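## Task

Read the lot number on the shelf edge beneath every foam block in the storeroom. Any foam block whose lot number is shared with at least one other label in the room must end up on the desk, lying fully on it with nothing overhanging the desk edge. Every foam block with a unique lot number must stay on the shelf it started on. The robot must not tip over or finish leaning.

## Robot and tools

ROBOT. TidyBot++: a wheeled base (0.54 m long, 0.50 m wide, 0.38 m high) on four powered casters, carrying one seven-joint arm with a two-finger gripper. There is only one arm, so every arm argument refers to it. The shoulder sits 0.12 m ahead of the base centre and 0.68 m up. Cameras: base_camera (fixed on the base, facing forward) and wrist_camera (looks along the hand). The arm starts folded, hand pointing down; folded, the hand reaches up to 0.08 m past the base front. Segment lengths: upper arm 0.42 m, forearm 0.31 m, hand 0.31 m.

FRAMES. Base frame: origin on the floor below the base centre, x forward, y left, z up, metres. hand_pose and hand_target are reported in this frame as x, y, z, qw, qx, qy, qz, for the point midway between the finger pads; the hand's own z axis runs along the fingers and the fingers close along its y axis. Odometry frame: where the base frame was at scene start. base_odometry (x, y, heading in rad, left positive, -3.142 to 3.142) only counts wheel rotation, so slipping shows as travel and it drifts a few cm and degrees over many moves.

move. One action per call, built from "base", "joints", "target" (any combination) plus optional "speeds"; extra keys "cameras" and "blocking". No action: just returns state and images.
- base: an object with any of translate_m (forward +, -2 to 2), strafe_m (left +, -2 to 2), rotate_rad (counter-clockwise from above +, -6.3 to 6.3). All are offsets from where the base last reported itself, measured along the base axes at the start of the command, not positions in odometry.
- joints: absolute targets by name: joint_1_rad (unlimited; positive turns the arm clockwise seen from above, opposite to heading), joint_2_rad (-2.249 to 2.249; 0 is upper arm vertical, positive leans forward), joint_3_rad (unlimited), joint_4_rad (-2.579 to 2.579, elbow; 0 straight), joint_5_rad (unlimited), joint_6_rad (-2.099 to 2.099, wrist), joint_7_rad (unlimited; hand-down, positive is counter-clockwise from above, 1.57 puts fingers opening left/right), gripper_pos (0 fully open, about 85 mm gap, to 1 fully closed). Radians. Unlimited joints go the short way round, so send steps under half a turn.
- target: one list of seven numbers [x, y, z, qw, qx, qy, qz], an absolute hand pose in the base frame (metres, unit quaternion). With target, joints may contain only gripper_pos.
- speeds: top-speed caps for this action: translate_m and strafe_m 0.05 to 0.5 m/s (give only one when both are driven), rotate_rad 0.1 to 1.57 rad/s.
- cameras: list from base_camera, wrist_camera, all; omitted or ["all"] gives both, [] none.
- blocking: true/omitted waits until everything rests; false returns in about 0.5 s while motion continues.
Unknown keys make a call invalid; out-of-range values are refused, and a refusal or an uncommanded stop cancels the later robot calls in the same reply.

wait: seconds 0 to 10, optional cameras; returns early once moves finish. stop: brakes all running motions (optional cameras). zoom_image: camera plus region [x0, y0, x1, y1] in pixels of that camera's latest image, at most 504 by 504; useful for reading lot labels. read_manual: licence text only. finished_scene: scene (1 or 2), the current scene number; irreversible, the goal must hold after the robot leaves it. Scene 1 may be used for practice.

RESULTS. "move": done, or the worst status. base_status, joint_status, hand_status: done, moving, off_target (stopped away from target, may still push), contact_stop or time_out (uncommanded stops; target dropped), not_followed (a check withheld joint targets; "joint command not followed" with "cause:" for arm self-collision, "pose unreachable" for a target), torque_fault, limit_stop_at_motor_heat. hand_status after done gives the remaining error. joint_positions, motor_effort (percent of max, peak in brackets), Motor temperatures (one per joint), base_tilt in degrees (forward and right positive), on_its_own (unordered behaviour), pictures (camera order of the images), earlier move (status of a non-blocking move). "ARM HIT" means the arm struck itself or the base.

PRACTICAL NOTES. After a target, fix position error by adding (wanted - hand_pose) to the last target xyz. To hold still while loaded, resend hand_target, not hand_pose. A gripper at gripper_pos 1 reading off_target is holding something; done means empty. Closed fingertips reach about 20 mm past the hand point. The arm sags under load and does not avoid obstacles; it keeps pressing into anything it meets. Hand-down reach tops out near 0.94 m height, only close to the base. Targets low and forward right in front of the base, or far from the current pose, can misbehave or hit the base. Unreachable targets make the arm wander up to 10 s then time_out.

AVOID. Dropping items from height, releasing moving objects, slamming into shelves, desk or walls, pulling or twisting hard on the gripper, squeezing an object still resting on a surface. Never drive or turn the base while the arm is caught on something high (about 0.6 m up), and do not swing a stretched arm sideways or reach far out from folded over nearby furniture: the robot can tip. If it leans, pull the arm back or back away. Sensor overload causes a 10 s torque fault; holding loads or straining heats motors (MOTOR HOT at 60 °C, sinking stop at 75 °C). A blocked base keeps pushing until time_out. Loose objects may occasionally be nudged by outside pushes.

Each tool is called after ">>>" by a JSON object that holds its "api" and its "payload".

## Session

>>> {"api": "move", "payload": {"joints": {"joint_3_rad":3.14,"joint_5_rad":0,"joint_6_rad":0.55}}}

>>> {"api": "move", "payload": {"base": {"rotate_rad":-1.2}}}

>>> {"api": "move", "payload": {"base": {"rotate_rad":-1.2}}}

>>> {"api": "move", "payload": {"base": {"rotate_rad":-1.2}}}

>>> {"api": "move", "payload": {"base": {"rotate_rad":-1.2}}}

Scene clock: 2.07 s.
Motor temperatures (°C): [38 35 31 37 40 37 42]
move: done
base_odometry: x=+0.000 y=+0.000 heading=+0.000
base_tilt: forward=-0.4 right=+0.6
base_status: not commanded
joint_positions: joint_1_rad=-0.038 joint_2_rad=-0.374 joint_3_rad=+3.124 joint_4_rad=-2.522 joint_5_rad=-0.004 joint_6_rad=+0.495 joint_7_rad=+1.592 gripper_pos=+0.000
joint_status: all done
motor_effort: joint_1_rad=+0(1) joint_2_rad=-6(6) joint_3_rad=+1(2) joint_4_rad=+19(21) joint_5_rad=+1(2) joint_6_rad=+8(9) joint_7_rad=+0(1)
hand_pose: x=+0.5380 y=+0.0249 z=+0.8761 quat_wxyz=(-0.010, +0.735, +0.028, +0.677) (m; base frame)
hand_target: x=+0.5390 y=+0.0182 z=+0.8918 quat_wxyz=(-0.006, +0.717, +0.022, +0.696) (m; base frame)
hand_status: not commanded
pictures: base_camera, wrist_camera
Images, in order (width x height): base_camera 644x364, wrist_camera 644x476.

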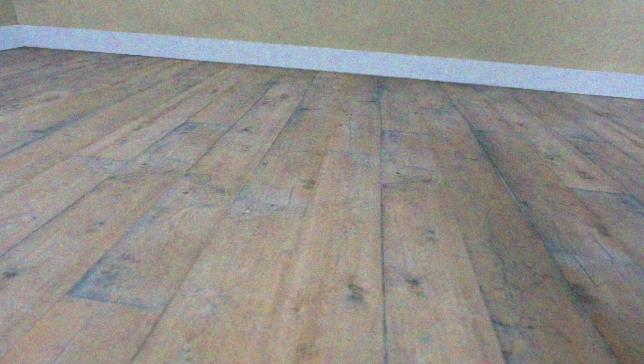

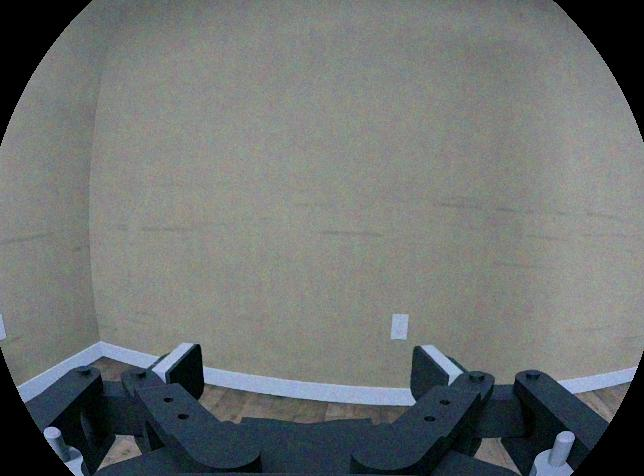

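Scene clock: 4.23 s.
Motor temperatures (°C): [38 35 31 37 40 37 42]
move: done
base_odometry: x=+0.000 y=+0.000 heading=-1.199
base_tilt: forward=-0.3 right=+0.6
base_status: done
joint_positions: joint_1_rad=-0.038 joint_2_rad=-0.374 joint_3_rad=+3.133 joint_4_rad=-2.522 joint_5_rad=-0.004 joint_6_rad=+0.496 joint_7_rad=+1.592 gripper_pos=+0.000
joint_status: not commanded
motor_effort: joint_1_rad=+0(2) joint_2_rad=-6(7) joint_3_rad=+1(2) joint_4_rad=+19(20) joint_5_rad=+1(2) joint_6_rad=+9(9) joint_7_rad=-1(1)
hand_pose: x=+0.5383 y=+0.0207 z=+0.8765 quat_wxyz=(-0.008, +0.735, +0.024, +0.678) (m; base frame)
hand_target: x=+0.5390 y=+0.0182 z=+0.8918 quat_wxyz=(-0.006, +0.717, +0.022, +0.696) (m; base frame)
hand_status: not commanded
pictures: base_camera, wrist_camera
Images, in order (width x height): base_camera 644x364, wrist_camera 644x476.

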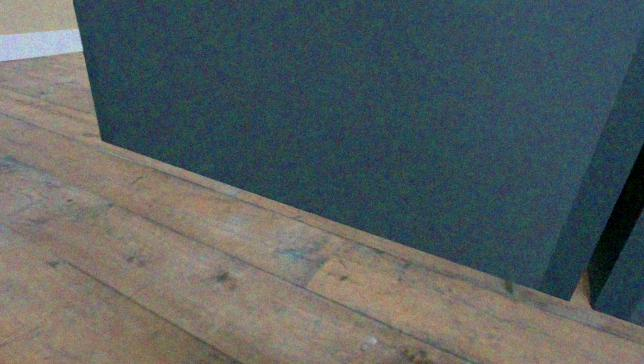

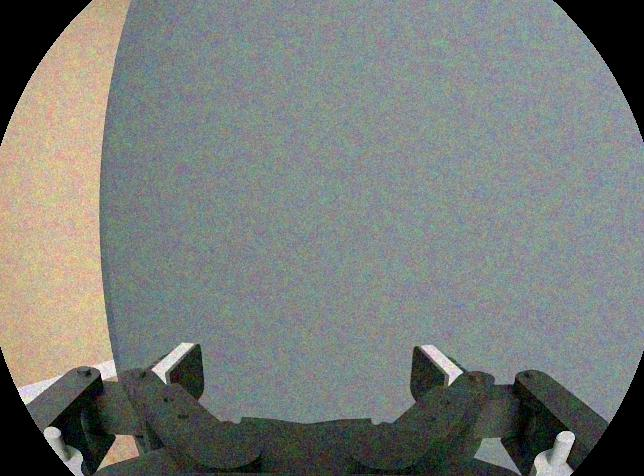

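Scene clock: 6.27 s.
Motor temperatures (°C): [38 35 31 37 40 37 42]
move: done
base_odometry: x=+0.000 y=+0.000 heading=-2.398
base_tilt: forward=-0.3 right=+0.6
base_status: done
joint_positions: joint_1_rad=-0.038 joint_2_rad=-0.374 joint_3_rad=+3.135 joint_4_rad=-2.522 joint_5_rad=-0.004 joint_6_rad=+0.496 joint_7_rad=+1.592 gripper_pos=+0.000
joint_status: not commanded
motor_effort: joint_1_rad=+0(1) joint_2_rad=-6(7) joint_3_rad=+0(2) joint_4_rad=+20(20) joint_5_rad=+1(1) joint_6_rad=+9(9) joint_7_rad=+0(1)
hand_pose: x=+0.5384 y=+0.0196 z=+0.8766 quat_wxyz=(-0.008, +0.735, +0.023, +0.678) (m; base frame)
hand_target: x=+0.5390 y=+0.0182 z=+0.8918 quat_wxyz=(-0.006, +0.717, +0.022, +0.696) (m; base frame)
hand_status: not commanded
pictures: base_camera, wrist_camera
Images, in order (width x height): base_camera 644x364, wrist_camera 644x476.

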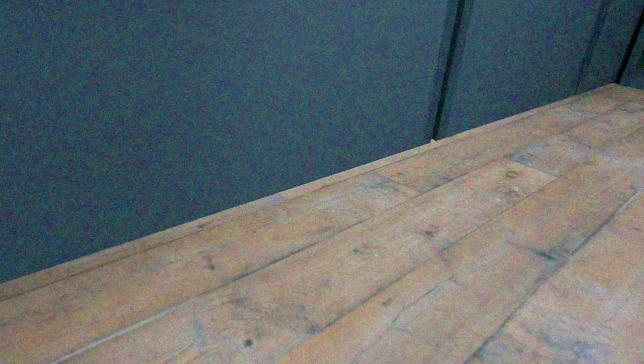

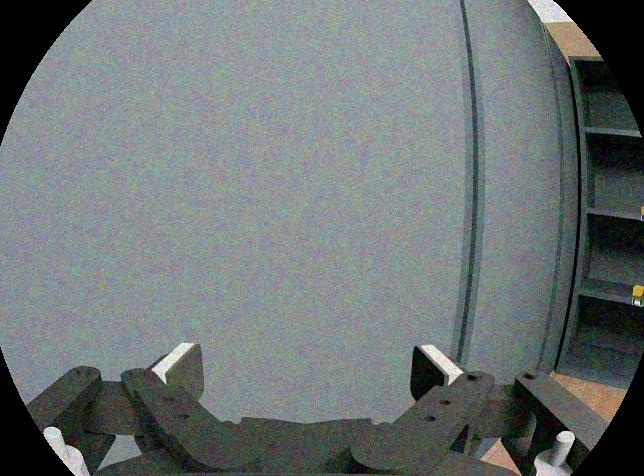

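Scene clock: 8.30 s.
Motor temperatures (°C): [38 35 31 37 40 37 42]
move: done
base_odometry: x=+0.000 y=+0.000 heading=+2.686
base_tilt: forward=-0.3 right=+0.6
base_status: done
joint_positions: joint_1_rad=-0.038 joint_2_rad=-0.374 joint_3_rad=+3.137 joint_4_rad=-2.522 joint_5_rad=-0.004 joint_6_rad=+0.496 joint_7_rad=+1.592 gripper_pos=+0.000
joint_status: not commanded
motor_effort: joint_1_rad=-1(1) joint_2_rad=-5(7) joint_3_rad=+0(2) joint_4_rad=+20(20) joint_5_rad=+1(1) joint_6_rad=+9(10) joint_7_rad=+0(1)
hand_pose: x=+0.5385 y=+0.0190 z=+0.8766 quat_wxyz=(-0.007, +0.735, +0.022, +0.678) (m; base frame)
hand_target: x=+0.5390 y=+0.0182 z=+0.8918 quat_wxyz=(-0.006, +0.717, +0.022, +0.696) (m; base frame)
hand_status: not commanded
pictures: base_camera, wrist_camera
Images, in order (width x height): base_camera 644x364, wrist_camera 644x476.

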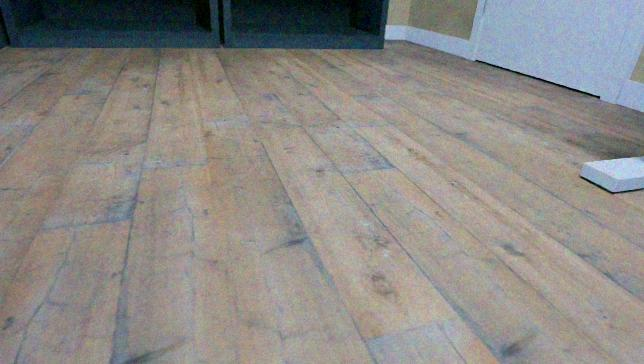

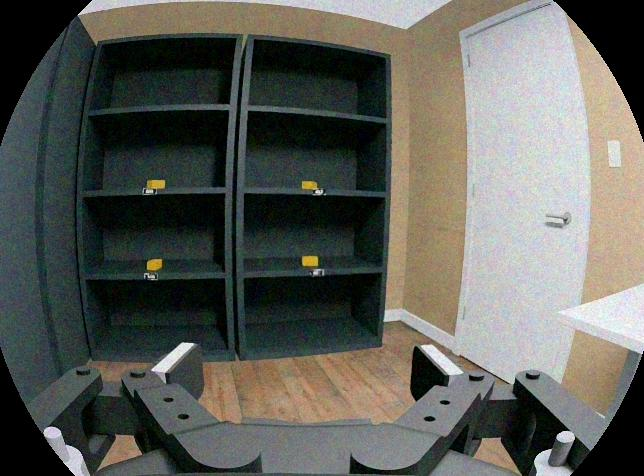

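Scene clock: 10.33 s.
Motor temperatures (°C): [38 35 31 37 40 37 42]
move: done
base_odometry: x=+0.000 y=+0.000 heading=+1.487
base_tilt: forward=-0.3 right=+0.6
base_status: done
joint_positions: joint_1_rad=-0.038 joint_2_rad=-0.374 joint_3_rad=+3.138 joint_4_rad=-2.522 joint_5_rad=-0.004 joint_6_rad=+0.496 joint_7_rad=+1.592 gripper_pos=+0.000
joint_status: not commanded
motor_effort: joint_1_rad=-1(2) joint_2_rad=-6(7) joint_3_rad=+1(2) joint_4_rad=+19(20) joint_5_rad=+1(1) joint_6_rad=+9(9) joint_7_rad=+0(1)
hand_pose: x=+0.5385 y=+0.0186 z=+0.8766 quat_wxyz=(-0.007, +0.735, +0.021, +0.678) (m; base frame)
hand_target: x=+0.5390 y=+0.0182 z=+0.8918 quat_wxyz=(-0.006, +0.717, +0.022, +0.696) (m; base frame)
hand_status: not commanded
pictures: base_camera, wrist_camera
Images, in order (width x height): base_camera 644x364, wrist_camera 644x476.

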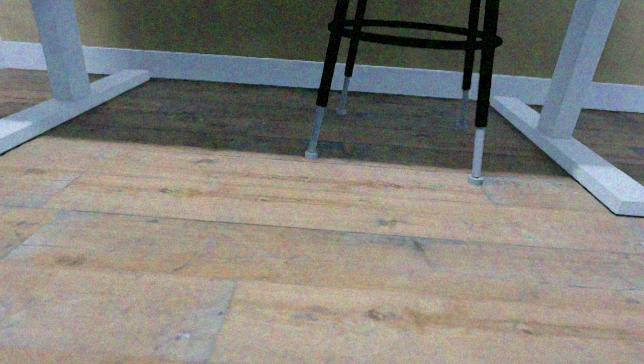

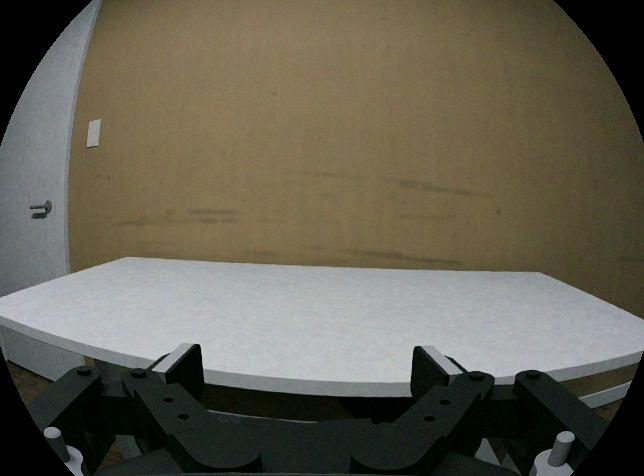

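>>> {"api": "move", "payload": {"base": {"rotate_rad":1.183}, "cameras": []}}

>>> {"api": "move", "payload": {"base": {"translate_m":1.0,"strafe_m":0.42}}}

>>> {"api": "zoom_image", "payload": {"camera": "wrist_camera", "region": [20, 60, 320, 280]}}

>>> {"api": "zoom_image", "payload": {"camera": "wrist_camera", "region": [320, 60, 620, 280]}}

>>> {"api": "zoom_image", "payload": {"camera": "wrist_camera", "region": [20, 230, 320, 450]}}

>>> {"api": "zoom_image", "payload": {"camera": "wrist_camera", "region": [320, 230, 620, 450]}}

Scene clock: 13.10 s.
Motor temperatures (°C): [38 35 31 37 40 37 42]
move: done
base_odometry: x=+0.000 y=+0.000 heading=+2.669
base_tilt: forward=-0.3 right=+0.6
base_status: done
joint_positions: joint_1_rad=-0.038 joint_2_rad=-0.374 joint_3_rad=+3.138 joint_4_rad=-2.522 joint_5_rad=-0.004 joint_6_rad=+0.496 joint_7_rad=+1.592 gripper_pos=+0.000
joint_status: not commanded
motor_effort: joint_1_rad=-1(2) joint_2_rad=-6(7) joint_3_rad=+0(2) joint_4_rad=+19(21) joint_5_rad=+1(1) joint_6_rad=+9(9) joint_7_rad=+0(1)
hand_pose: x=+0.5385 y=+0.0183 z=+0.8766 quat_wxyz=(-0.007, +0.735, +0.021, +0.678) (m; base frame)
hand_target: x=+0.5390 y=+0.0182 z=+0.8918 quat_wxyz=(-0.006, +0.717, +0.022, +0.696) (m; base frame)
hand_status: not commanded
pictures: none
No camera images: "cameras" was empty.

Scene clock: 16.63 s.
Motor temperatures (°C): [38 35 31 37 40 38 42]
move: done
base_odometry: x=-1.082 y=+0.081 heading=+2.670
base_tilt: forward=-0.3 right=+0.6
base_status: done
joint_positions: joint_1_rad=-0.038 joint_2_rad=-0.375 joint_3_rad=+3.138 joint_4_rad=-2.522 joint_5_rad=-0.004 joint_6_rad=+0.498 joint_7_rad=+1.592 gripper_pos=+0.000
joint_status: not commanded
motor_effort: joint_1_rad=+0(1) joint_2_rad=-5(8) joint_3_rad=+0(1) joint_4_rad=+19(21) joint_5_rad=+1(1) joint_6_rad=+8(9) joint_7_rad=+0(1)
hand_pose: x=+0.5384 y=+0.0183 z=+0.8775 quat_wxyz=(-0.007, +0.734, +0.021, +0.679) (m; base frame)
hand_target: x=+0.5390 y=+0.0182 z=+0.8918 quat_wxyz=(-0.006, +0.717, +0.022, +0.696) (m; base frame)
hand_status: not commanded
pictures: base_camera, wrist_camera
Images, in order (width x height): base_camera 644x364, wrist_camera 644x476.

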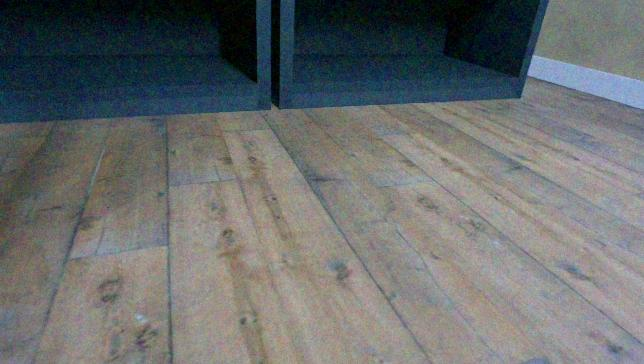

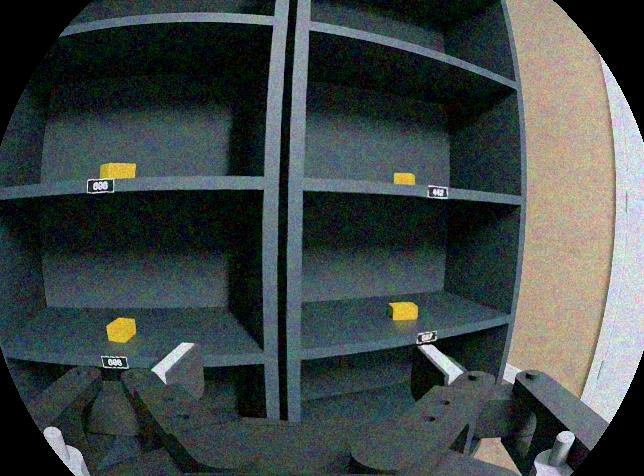

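Scaled by 1.680.

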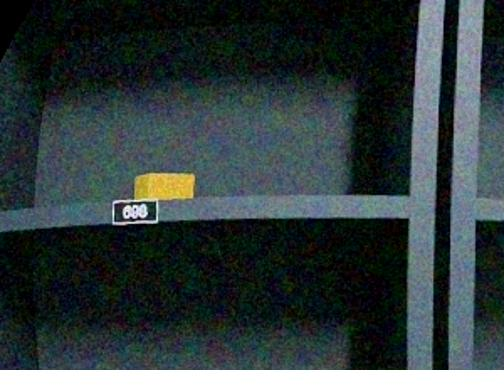

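Scaled by 1.680.

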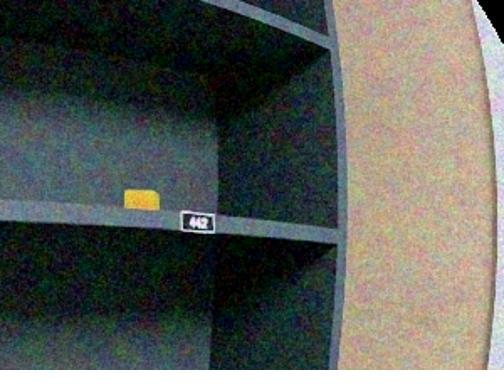

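Scaled by 1.680.

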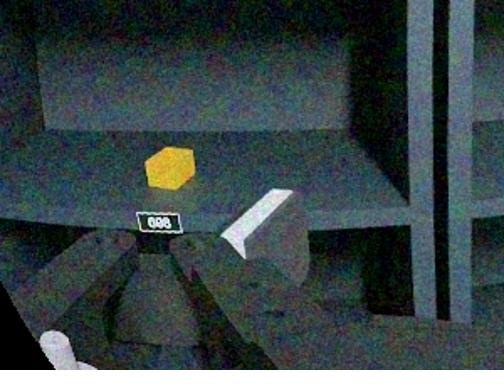

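Scaled by 1.680.

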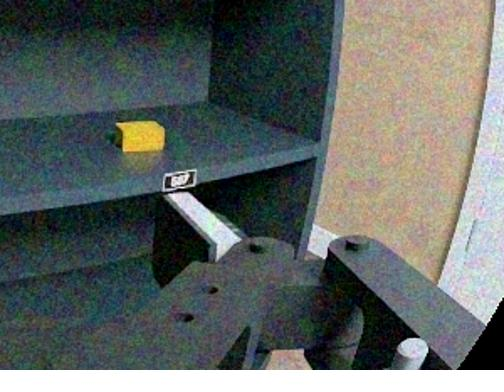

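>>> {"api": "zoom_image", "payload": {"camera": "wrist_camera", "region": [80, 172, 120, 200]}}

>>> {"api": "zoom_image", "payload": {"camera": "wrist_camera", "region": [418, 178, 458, 206]}}

>>> {"api": "zoom_image", "payload": {"camera": "wrist_camera", "region": [95, 348, 135, 376]}}

>>> {"api": "zoom_image", "payload": {"camera": "wrist_camera", "region": [407, 324, 447, 352]}}

Scaled by 12.600.

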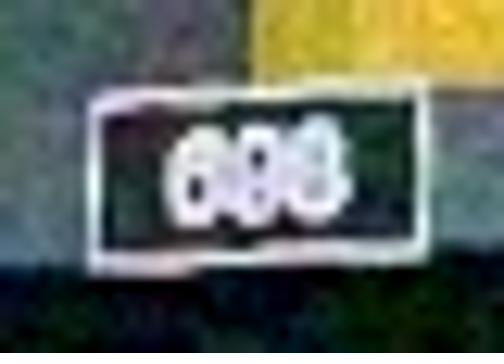

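Scaled by 12.600.

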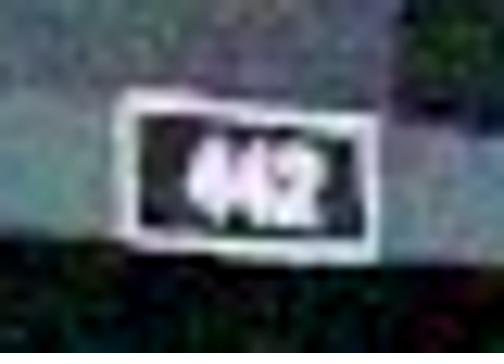

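Scaled by 12.600.

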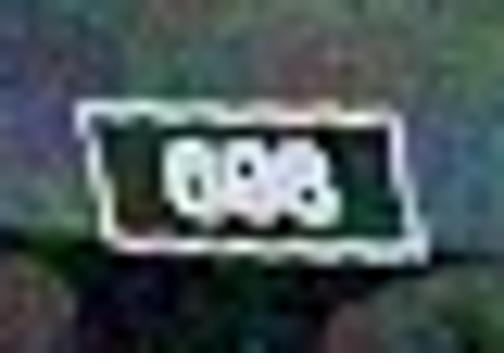

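Scaled by 12.600.

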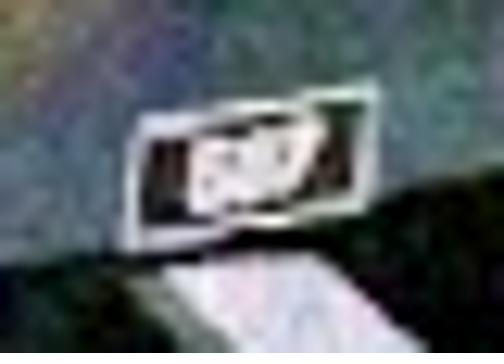

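>>> {"api": "move", "payload": {"base": {"translate_m":0.12,"strafe_m":0.42,"rotate_rad":0.1}}}

>>> {"api": "zoom_image", "payload": {"camera": "wrist_camera", "region": [250, 130, 400, 240]}}

>>> {"api": "zoom_image", "payload": {"camera": "wrist_camera", "region": [250, 290, 400, 400]}}

>>> {"api": "move", "payload": {"base": {"strafe_m":-0.82}}}

>>> {"api": "zoom_image", "payload": {"camera": "wrist_camera", "region": [250, 130, 400, 240]}}

>>> {"api": "zoom_image", "payload": {"camera": "wrist_camera", "region": [250, 290, 400, 400]}}

Scene clock: 21.77 s.
Motor temperatures (°C): [38 35 31 37 40 38 42]
move: time_out
base_odometry: x=-1.353 y=-0.210 heading=+2.786
base_tilt: forward=-0.3 right=+0.6
base_status: translate_m time_out (by the wheels' count: +0.109 of +0.120); strafe_m time_out (by the wheels' count: +0.383 of +0.420); the other done
joint_positions: joint_1_rad=-0.037 joint_2_rad=-0.375 joint_3_rad=+3.138 joint_4_rad=-2.522 joint_5_rad=-0.004 joint_6_rad=+0.502 joint_7_rad=+1.592 gripper_pos=+0.000
joint_status: not commanded
motor_effort: joint_1_rad=+0(5) joint_2_rad=-6(12) joint_3_rad=+0(7) joint_4_rad=+19(21) joint_5_rad=+1(3) joint_6_rad=+8(10) joint_7_rad=+0(1)
hand_pose: x=+0.5386 y=+0.0178 z=+0.8790 quat_wxyz=(-0.007, +0.733, +0.021, +0.680) (m; base frame)
hand_target: x=+0.5390 y=+0.0182 z=+0.8918 quat_wxyz=(-0.006, +0.717, +0.022, +0.696) (m; base frame)
hand_status: not commanded
pictures: base_camera, wrist_camera
Images, in order (width x height): base_camera 644x364, wrist_camera 644x476.

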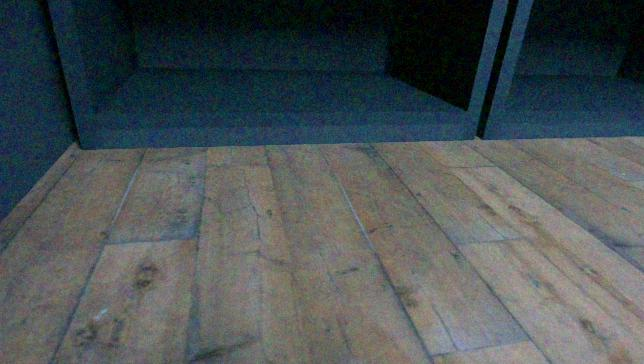

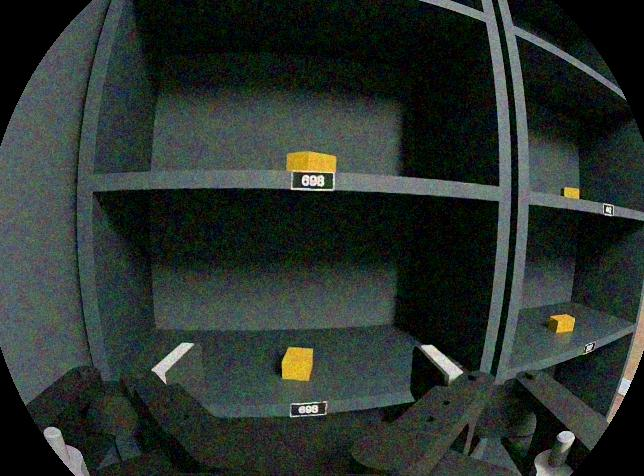

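Scaled by 3.360.

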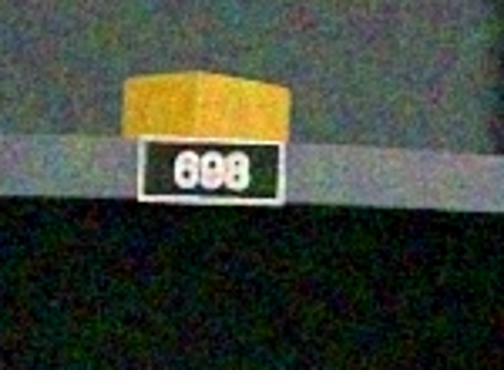

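Scaled by 3.360.

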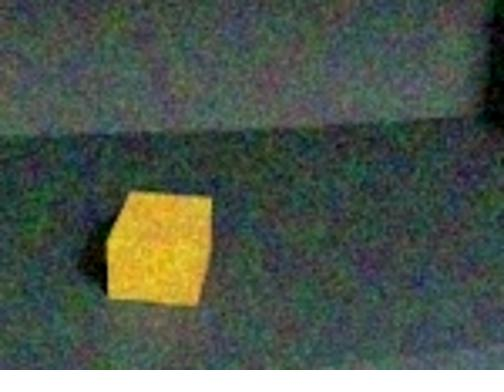

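not run: a stop that you did not command came earlier in this reply.

Scaled by 3.360.

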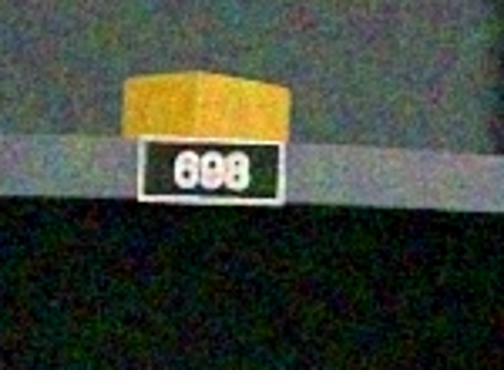

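Scaled by 3.360.

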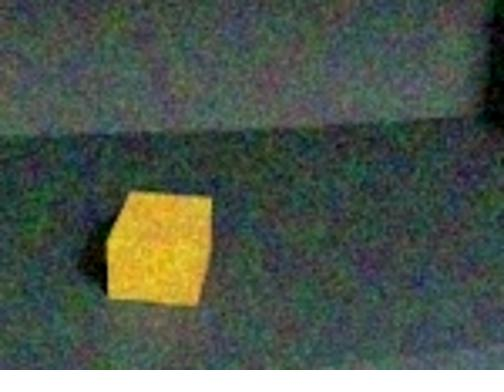

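>>> {"api": "zoom_image", "payload": {"camera": "wrist_camera", "region": [285, 165, 341, 197]}}

>>> {"api": "zoom_image", "payload": {"camera": "wrist_camera", "region": [280, 394, 336, 426]}}

>>> {"api": "move", "payload": {"base": {"strafe_m":-0.87}}}

>>> {"api": "zoom_image", "payload": {"camera": "wrist_camera", "region": [250, 130, 400, 240]}}

>>> {"api": "zoom_image", "payload": {"camera": "wrist_camera", "region": [250, 330, 400, 440]}}

Scaled by 9.000.

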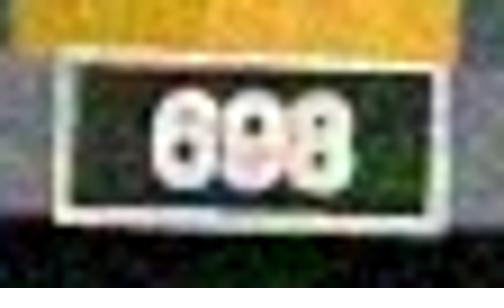

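Scaled by 9.000.

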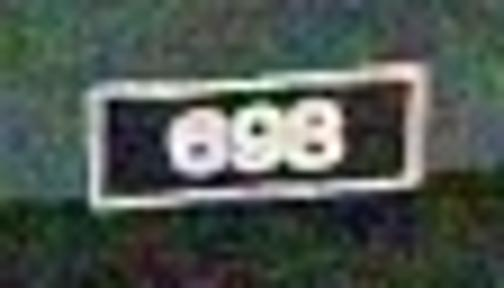

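Scene clock: 25.10 s.
Motor temperatures (°C): [38 35 31 37 40 38 42]
move: done
base_odometry: x=-1.051 y=+0.605 heading=+2.787
base_tilt: forward=-0.3 right=+0.6
base_status: done
joint_positions: joint_1_rad=-0.037 joint_2_rad=-0.375 joint_3_rad=+3.138 joint_4_rad=-2.522 joint_5_rad=-0.004 joint_6_rad=+0.503 joint_7_rad=+1.592 gripper_pos=+0.000
joint_status: not commanded
motor_effort: joint_1_rad=+0(1) joint_2_rad=-5(7) joint_3_rad=+1(3) joint_4_rad=+19(21) joint_5_rad=+1(1) joint_6_rad=+9(10) joint_7_rad=+0(1)
hand_pose: x=+0.5385 y=+0.0178 z=+0.8794 quat_wxyz=(-0.007, +0.732, +0.021, +0.681) (m; base frame)
hand_target: x=+0.5390 y=+0.0182 z=+0.8918 quat_wxyz=(-0.006, +0.717, +0.022, +0.696) (m; base frame)
hand_status: not commanded
pictures: base_camera, wrist_camera
Images, in order (width x height): base_camera 644x364, wrist_camera 644x476.

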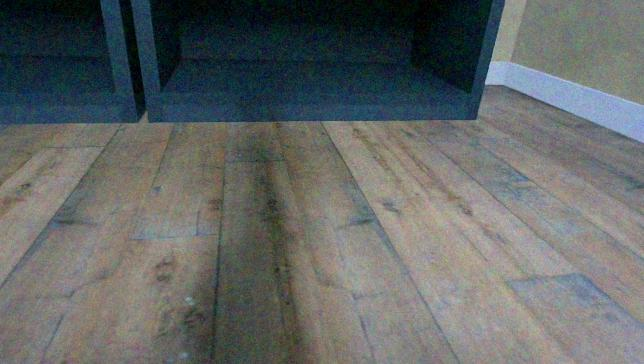

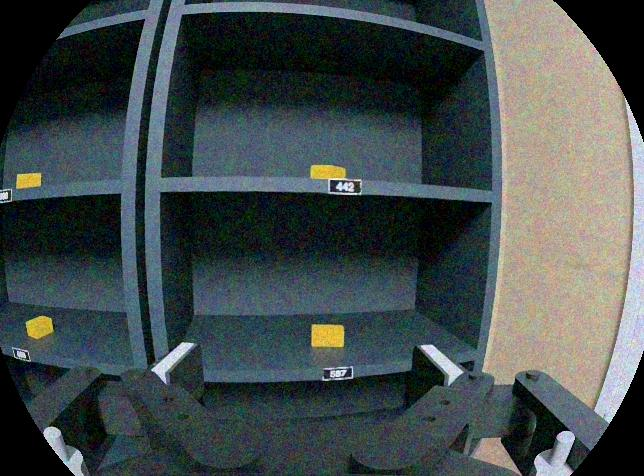

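Scaled by 3.360.

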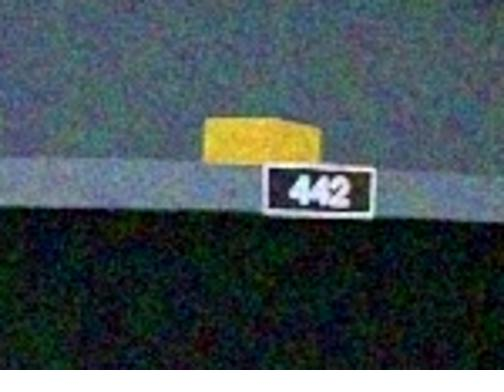

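Scaled by 3.360.

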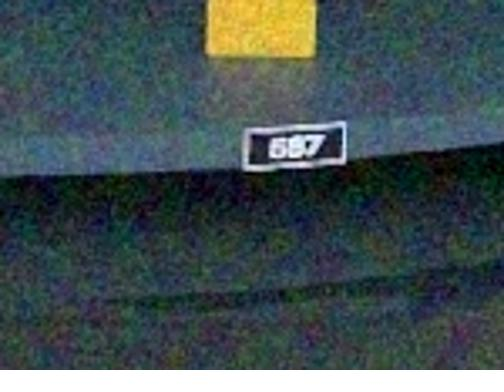

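>>> {"api": "move", "payload": {"base": {"translate_m":-1.2,"strafe_m":0.25}, "cameras": []}}

>>> {"api": "move", "payload": {"base": {"rotate_rad":3.1}}}

Scene clock: 29.53 s.
Motor temperatures (°C): [38 35 31 37 40 38 42]
move: done
base_odometry: x=-0.012 y=-0.046 heading=+2.787
base_tilt: forward=-0.4 right=+0.6
base_status: done
joint_positions: joint_1_rad=-0.037 joint_2_rad=-0.375 joint_3_rad=+3.138 joint_4_rad=-2.522 joint_5_rad=-0.004 joint_6_rad=+0.503 joint_7_rad=+1.592 gripper_pos=+0.000
joint_status: not commanded
motor_effort: joint_1_rad=+0(1) joint_2_rad=-6(9) joint_3_rad=+0(1) joint_4_rad=+20(21) joint_5_rad=+1(1) joint_6_rad=+9(10) joint_7_rad=+0(1)
hand_pose: x=+0.5385 y=+0.0178 z=+0.8796 quat_wxyz=(-0.007, +0.732, +0.021, +0.681) (m; base frame)
hand_target: x=+0.5390 y=+0.0182 z=+0.8918 quat_wxyz=(-0.006, +0.717, +0.022, +0.696) (m; base frame)
hand_status: not commanded
pictures: none
No camera images: "cameras" was empty.

Scene clock: 32.80 s.
Motor temperatures (°C): [38 35 31 37 40 38 42]
move: done
base_odometry: x=-0.012 y=-0.046 heading=-0.397
base_tilt: forward=-0.4 right=+0.6
base_status: done
joint_positions: joint_1_rad=-0.037 joint_2_rad=-0.375 joint_3_rad=+3.138 joint_4_rad=-2.522 joint_5_rad=-0.004 joint_6_rad=+0.503 joint_7_rad=+1.592 gripper_pos=+0.000
joint_status: not commanded
motor_effort: joint_1_rad=-1(2) joint_2_rad=-6(7) joint_3_rad=+1(2) joint_4_rad=+20(20) joint_5_rad=+1(1) joint_6_rad=+8(9) joint_7_rad=+0(1)
hand_pose: x=+0.5385 y=+0.0178 z=+0.8796 quat_wxyz=(-0.007, +0.732, +0.021, +0.681) (m; base frame)
hand_target: x=+0.5390 y=+0.0182 z=+0.8918 quat_wxyz=(-0.006, +0.717, +0.022, +0.696) (m; base frame)
hand_status: not commanded
pictures: base_camera, wrist_camera
Images, in order (width x height): base_camera 644x364, wrist_camera 644x476.

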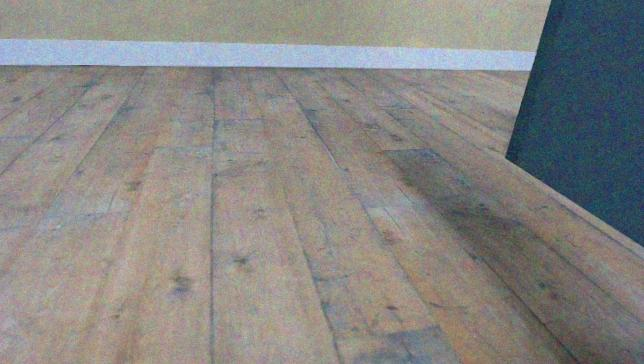

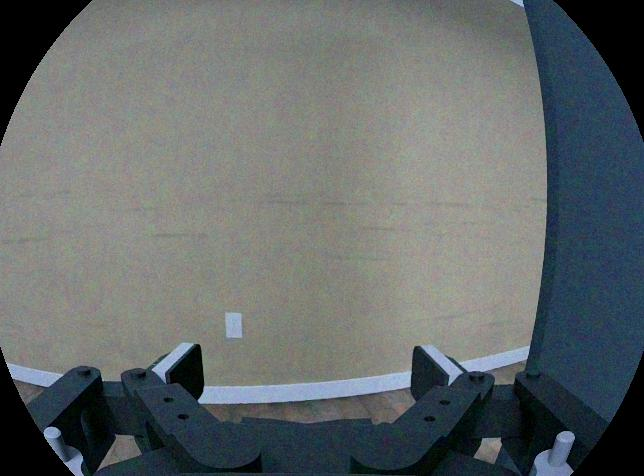

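>>> {"api": "move", "payload": {"base": {"translate_m":0.5,"strafe_m":0.08}}}

Scene clock: 36.27 s.
Motor temperatures (°C): [38 35 31 37 40 38 42]
move: done
base_odometry: x=+0.480 y=-0.165 heading=-0.396
base_tilt: forward=-0.3 right=+0.6
base_status: done
joint_positions: joint_1_rad=-0.037 joint_2_rad=-0.373 joint_3_rad=+3.138 joint_4_rad=-2.522 joint_5_rad=-0.004 joint_6_rad=+0.503 joint_7_rad=+1.592 gripper_pos=+0.000
joint_status: not commanded
motor_effort: joint_1_rad=-1(1) joint_2_rad=-6(9) joint_3_rad=+1(1) joint_4_rad=+20(21) joint_5_rad=+1(1) joint_6_rad=+9(10) joint_7_rad=+0(1)
hand_pose: x=+0.5389 y=+0.0178 z=+0.8787 quat_wxyz=(-0.007, +0.733, +0.021, +0.680) (m; base frame)
hand_target: x=+0.5390 y=+0.0182 z=+0.8918 quat_wxyz=(-0.006, +0.717, +0.022, +0.696) (m; base frame)
hand_status: not commanded
pictures: base_camera, wrist_camera
Images, in order (width x height): base_camera 644x364, wrist_camera 644x476.

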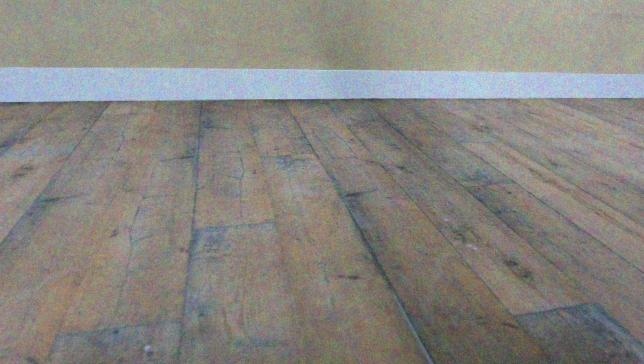

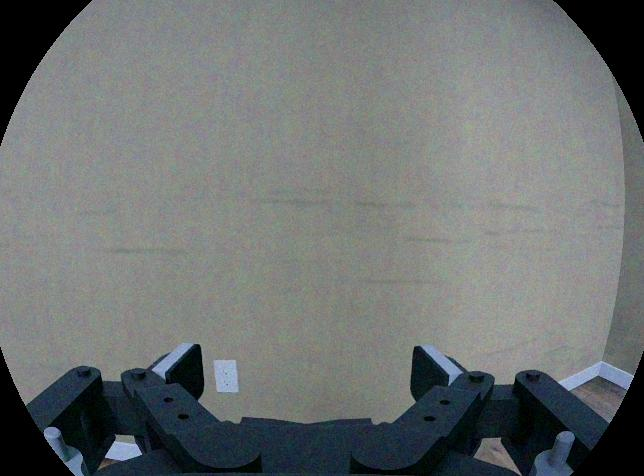

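>>> {"api": "move", "payload": {"base": {"translate_m":0.72,"strafe_m":0.05}, "joints": {"joint_6_rad":-0.83}, "cameras": []}}

>>> {"api": "move", "payload": {"base": {"rotate_rad":-1.554}, "cameras": ["base_camera"]}}

>>> {"api": "move", "payload": {"base": {"strafe_m":0.23}, "joints": {"joint_6_rad":0.55}}}

Scene clock: 39.53 s.
Motor temperatures (°C): [38 35 31 37 40 38 42]
move: done
base_odometry: x=+1.164 y=-0.396 heading=-0.395
base_tilt: forward=-0.3 right=+0.6
base_status: done
joint_positions: joint_1_rad=-0.037 joint_2_rad=-0.377 joint_3_rad=+3.138 joint_4_rad=-2.521 joint_5_rad=-0.004 joint_6_rad=-0.780 joint_7_rad=+1.592 gripper_pos=+0.000
joint_status: all done
motor_effort: joint_1_rad=+0(1) joint_2_rad=-1(5) joint_3_rad=+1(1) joint_4_rad=+15(21) joint_5_rad=+1(1) joint_6_rad=+2(10) joint_7_rad=+0(1)
hand_pose: x=+0.2951 y=+0.0093 z=+0.5986 quat_wxyz=(-0.002, +0.994, +0.029, +0.109) (m; base frame)
hand_target: x=+0.2779 y=+0.0076 z=+0.5939 quat_wxyz=(+0.000, +0.996, +0.030, +0.080) (m; base frame)
hand_status: not commanded
pictures: none
No camera images: "cameras" was empty.

Scene clock: 41.83 s.
Motor temperatures (°C): [38 35 31 37 40 38 42]
move: done
base_odometry: x=+1.164 y=-0.396 heading=-1.948
base_tilt: forward=-0.3 right=+0.6
base_status: done
joint_positions: joint_1_rad=-0.037 joint_2_rad=-0.377 joint_3_rad=+3.138 joint_4_rad=-2.521 joint_5_rad=-0.004 joint_6_rad=-0.780 joint_7_rad=+1.592 gripper_pos=+0.000
joint_status: not commanded
motor_effort: joint_1_rad=-1(1) joint_2_rad=-2(2) joint_3_rad=+1(1) joint_4_rad=+15(16) joint_5_rad=+1(1) joint_6_rad=+2(3) joint_7_rad=+0(1)
hand_pose: x=+0.2951 y=+0.0093 z=+0.5986 quat_wxyz=(-0.002, +0.994, +0.029, +0.109) (m; base frame)
hand_target: x=+0.2779 y=+0.0076 z=+0.5939 quat_wxyz=(+0.000, +0.996, +0.030, +0.080) (m; base frame)
hand_status: not commanded
pictures: base_camera
Images, in order (width x height): base_camera 644x364.

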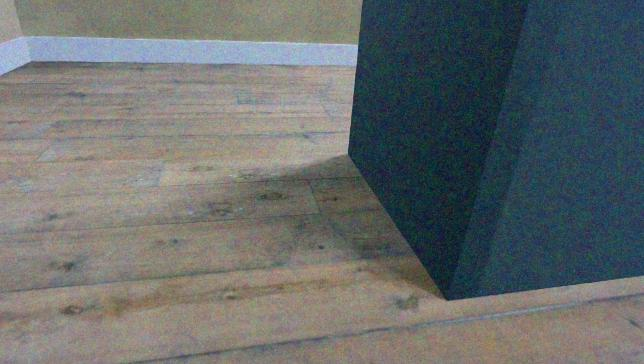

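Scene clock: 43.83 s.
Motor temperatures (°C): [38 35 31 37 40 38 42]
move: done
base_odometry: x=+1.378 y=-0.481 heading=-1.949
base_tilt: forward=-0.3 right=+0.6
base_status: done
joint_positions: joint_1_rad=-0.037 joint_2_rad=-0.377 joint_3_rad=+3.138 joint_4_rad=-2.521 joint_5_rad=-0.004 joint_6_rad=+0.495 joint_7_rad=+1.592 gripper_pos=+0.000
joint_status: all done
motor_effort: joint_1_rad=-1(1) joint_2_rad=-5(6) joint_3_rad=+1(2) joint_4_rad=+20(20) joint_5_rad=+1(1) joint_6_rad=+9(9) joint_7_rad=-1(1)
hand_pose: x=+0.5382 y=+0.0178 z=+0.8788 quat_wxyz=(-0.007, +0.733, +0.021, +0.679) (m; base frame)
hand_target: x=+0.5390 y=+0.0182 z=+0.8918 quat_wxyz=(-0.006, +0.717, +0.022, +0.696) (m; base frame)
hand_status: not commanded
pictures: base_camera, wrist_camera
Images, in order (width x height): base_camera 644x364, wrist_camera 644x476.

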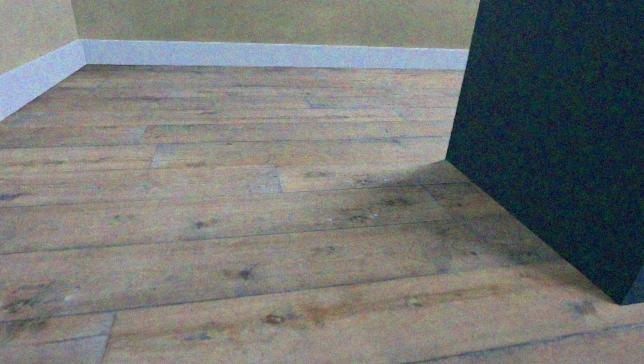

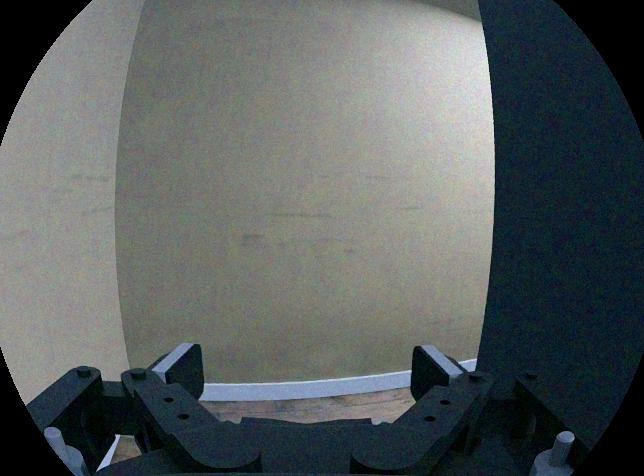

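>>> {"api": "move", "payload": {"base": {"rotate_rad":0.22}, "cameras": ["base_camera"]}}

>>> {"api": "move", "payload": {"base": {"translate_m":1.3}, "cameras": ["base_camera"]}}

>>> {"api": "move", "payload": {"base": {"rotate_rad":-1.58}}}

Scene clock: 45.97 s.
Motor temperatures (°C): [38 35 30 37 40 38 42]
move: done
base_odometry: x=+1.378 y=-0.481 heading=-1.729
base_tilt: forward=-0.3 right=+0.6
base_status: done
joint_positions: joint_1_rad=-0.037 joint_2_rad=-0.377 joint_3_rad=+3.138 joint_4_rad=-2.521 joint_5_rad=-0.004 joint_6_rad=+0.495 joint_7_rad=+1.592 gripper_pos=+0.000
joint_status: not commanded
motor_effort: joint_1_rad=-1(2) joint_2_rad=-5(7) joint_3_rad=+1(2) joint_4_rad=+20(21) joint_5_rad=+1(1) joint_6_rad=+9(9) joint_7_rad=+0(1)
hand_pose: x=+0.5382 y=+0.0179 z=+0.8788 quat_wxyz=(-0.007, +0.733, +0.021, +0.679) (m; base frame)
hand_target: x=+0.5390 y=+0.0182 z=+0.8918 quat_wxyz=(-0.006, +0.717, +0.022, +0.696) (m; base frame)
hand_status: not commanded
pictures: base_camera
Images, in order (width x height): base_camera 644x364.

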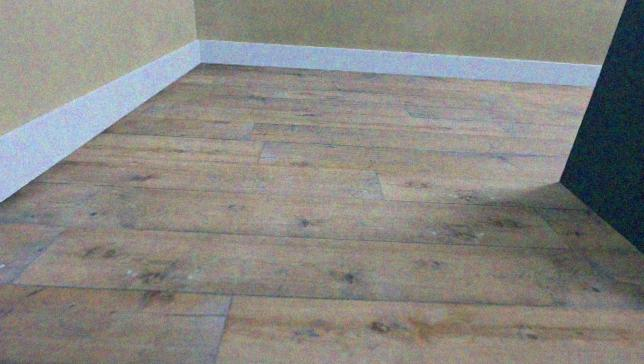

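Scene clock: 49.90 s.
Motor temperatures (°C): [38 35 30 37 40 38 42]
move: done
base_odometry: x=+1.174 y=-1.765 heading=-1.728
base_tilt: forward=-0.3 right=+0.6
base_status: done
joint_positions: joint_1_rad=-0.037 joint_2_rad=-0.377 joint_3_rad=+3.138 joint_4_rad=-2.521 joint_5_rad=-0.004 joint_6_rad=+0.498 joint_7_rad=+1.592 gripper_pos=+0.000
joint_status: not commanded
motor_effort: joint_1_rad=+0(1) joint_2_rad=-6(8) joint_3_rad=+1(2) joint_4_rad=+20(21) joint_5_rad=+1(1) joint_6_rad=+9(10) joint_7_rad=+0(1)
hand_pose: x=+0.5382 y=+0.0179 z=+0.8795 quat_wxyz=(-0.007, +0.733, +0.021, +0.680) (m; base frame)
hand_target: x=+0.5390 y=+0.0182 z=+0.8918 quat_wxyz=(-0.006, +0.717, +0.022, +0.696) (m; base frame)
hand_status: not commanded
pictures: base_camera
Images, in order (width x height): base_camera 644x364.

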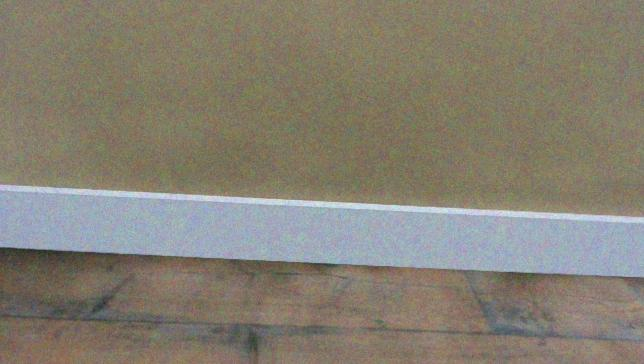

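Scene clock: 52.20 s.
Motor temperatures (°C): [38 35 30 37 40 38 42]
move: done
base_odometry: x=+1.174 y=-1.765 heading=+2.976
base_tilt: forward=-0.3 right=+0.6
base_status: done
joint_positions: joint_1_rad=-0.037 joint_2_rad=-0.377 joint_3_rad=+3.139 joint_4_rad=-2.521 joint_5_rad=-0.004 joint_6_rad=+0.498 joint_7_rad=+1.592 gripper_pos=+0.000
joint_status: not commanded
motor_effort: joint_1_rad=-1(1) joint_2_rad=-6(7) joint_3_rad=+0(2) joint_4_rad=+20(21) joint_5_rad=+1(1) joint_6_rad=+9(10) joint_7_rad=+0(1)
hand_pose: x=+0.5383 y=+0.0176 z=+0.8795 quat_wxyz=(-0.007, +0.733, +0.021, +0.680) (m; base frame)
hand_target: x=+0.5390 y=+0.0182 z=+0.8918 quat_wxyz=(-0.006, +0.717, +0.022, +0.696) (m; base frame)
hand_status: not commanded
pictures: base_camera, wrist_camera
Images, in order (width x height): base_camera 644x364, wrist_camera 644x476.

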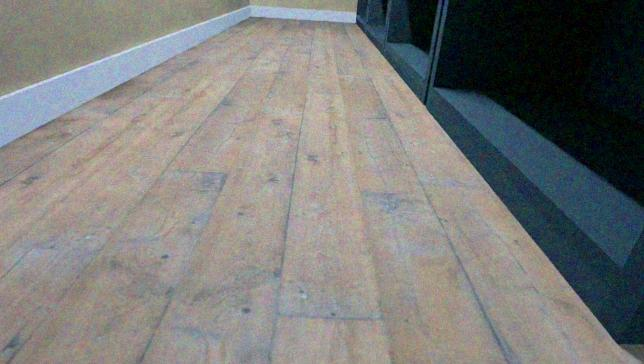

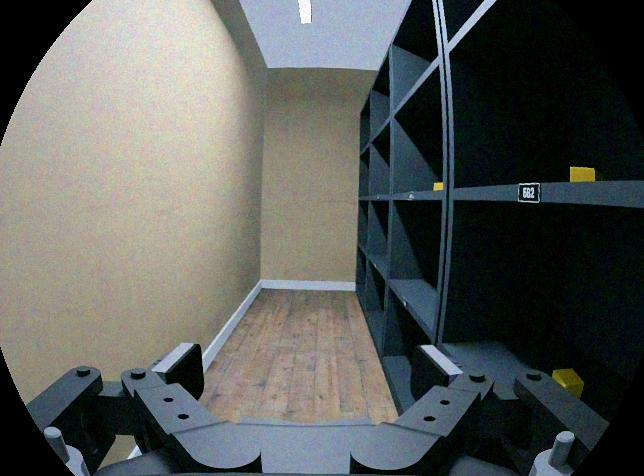

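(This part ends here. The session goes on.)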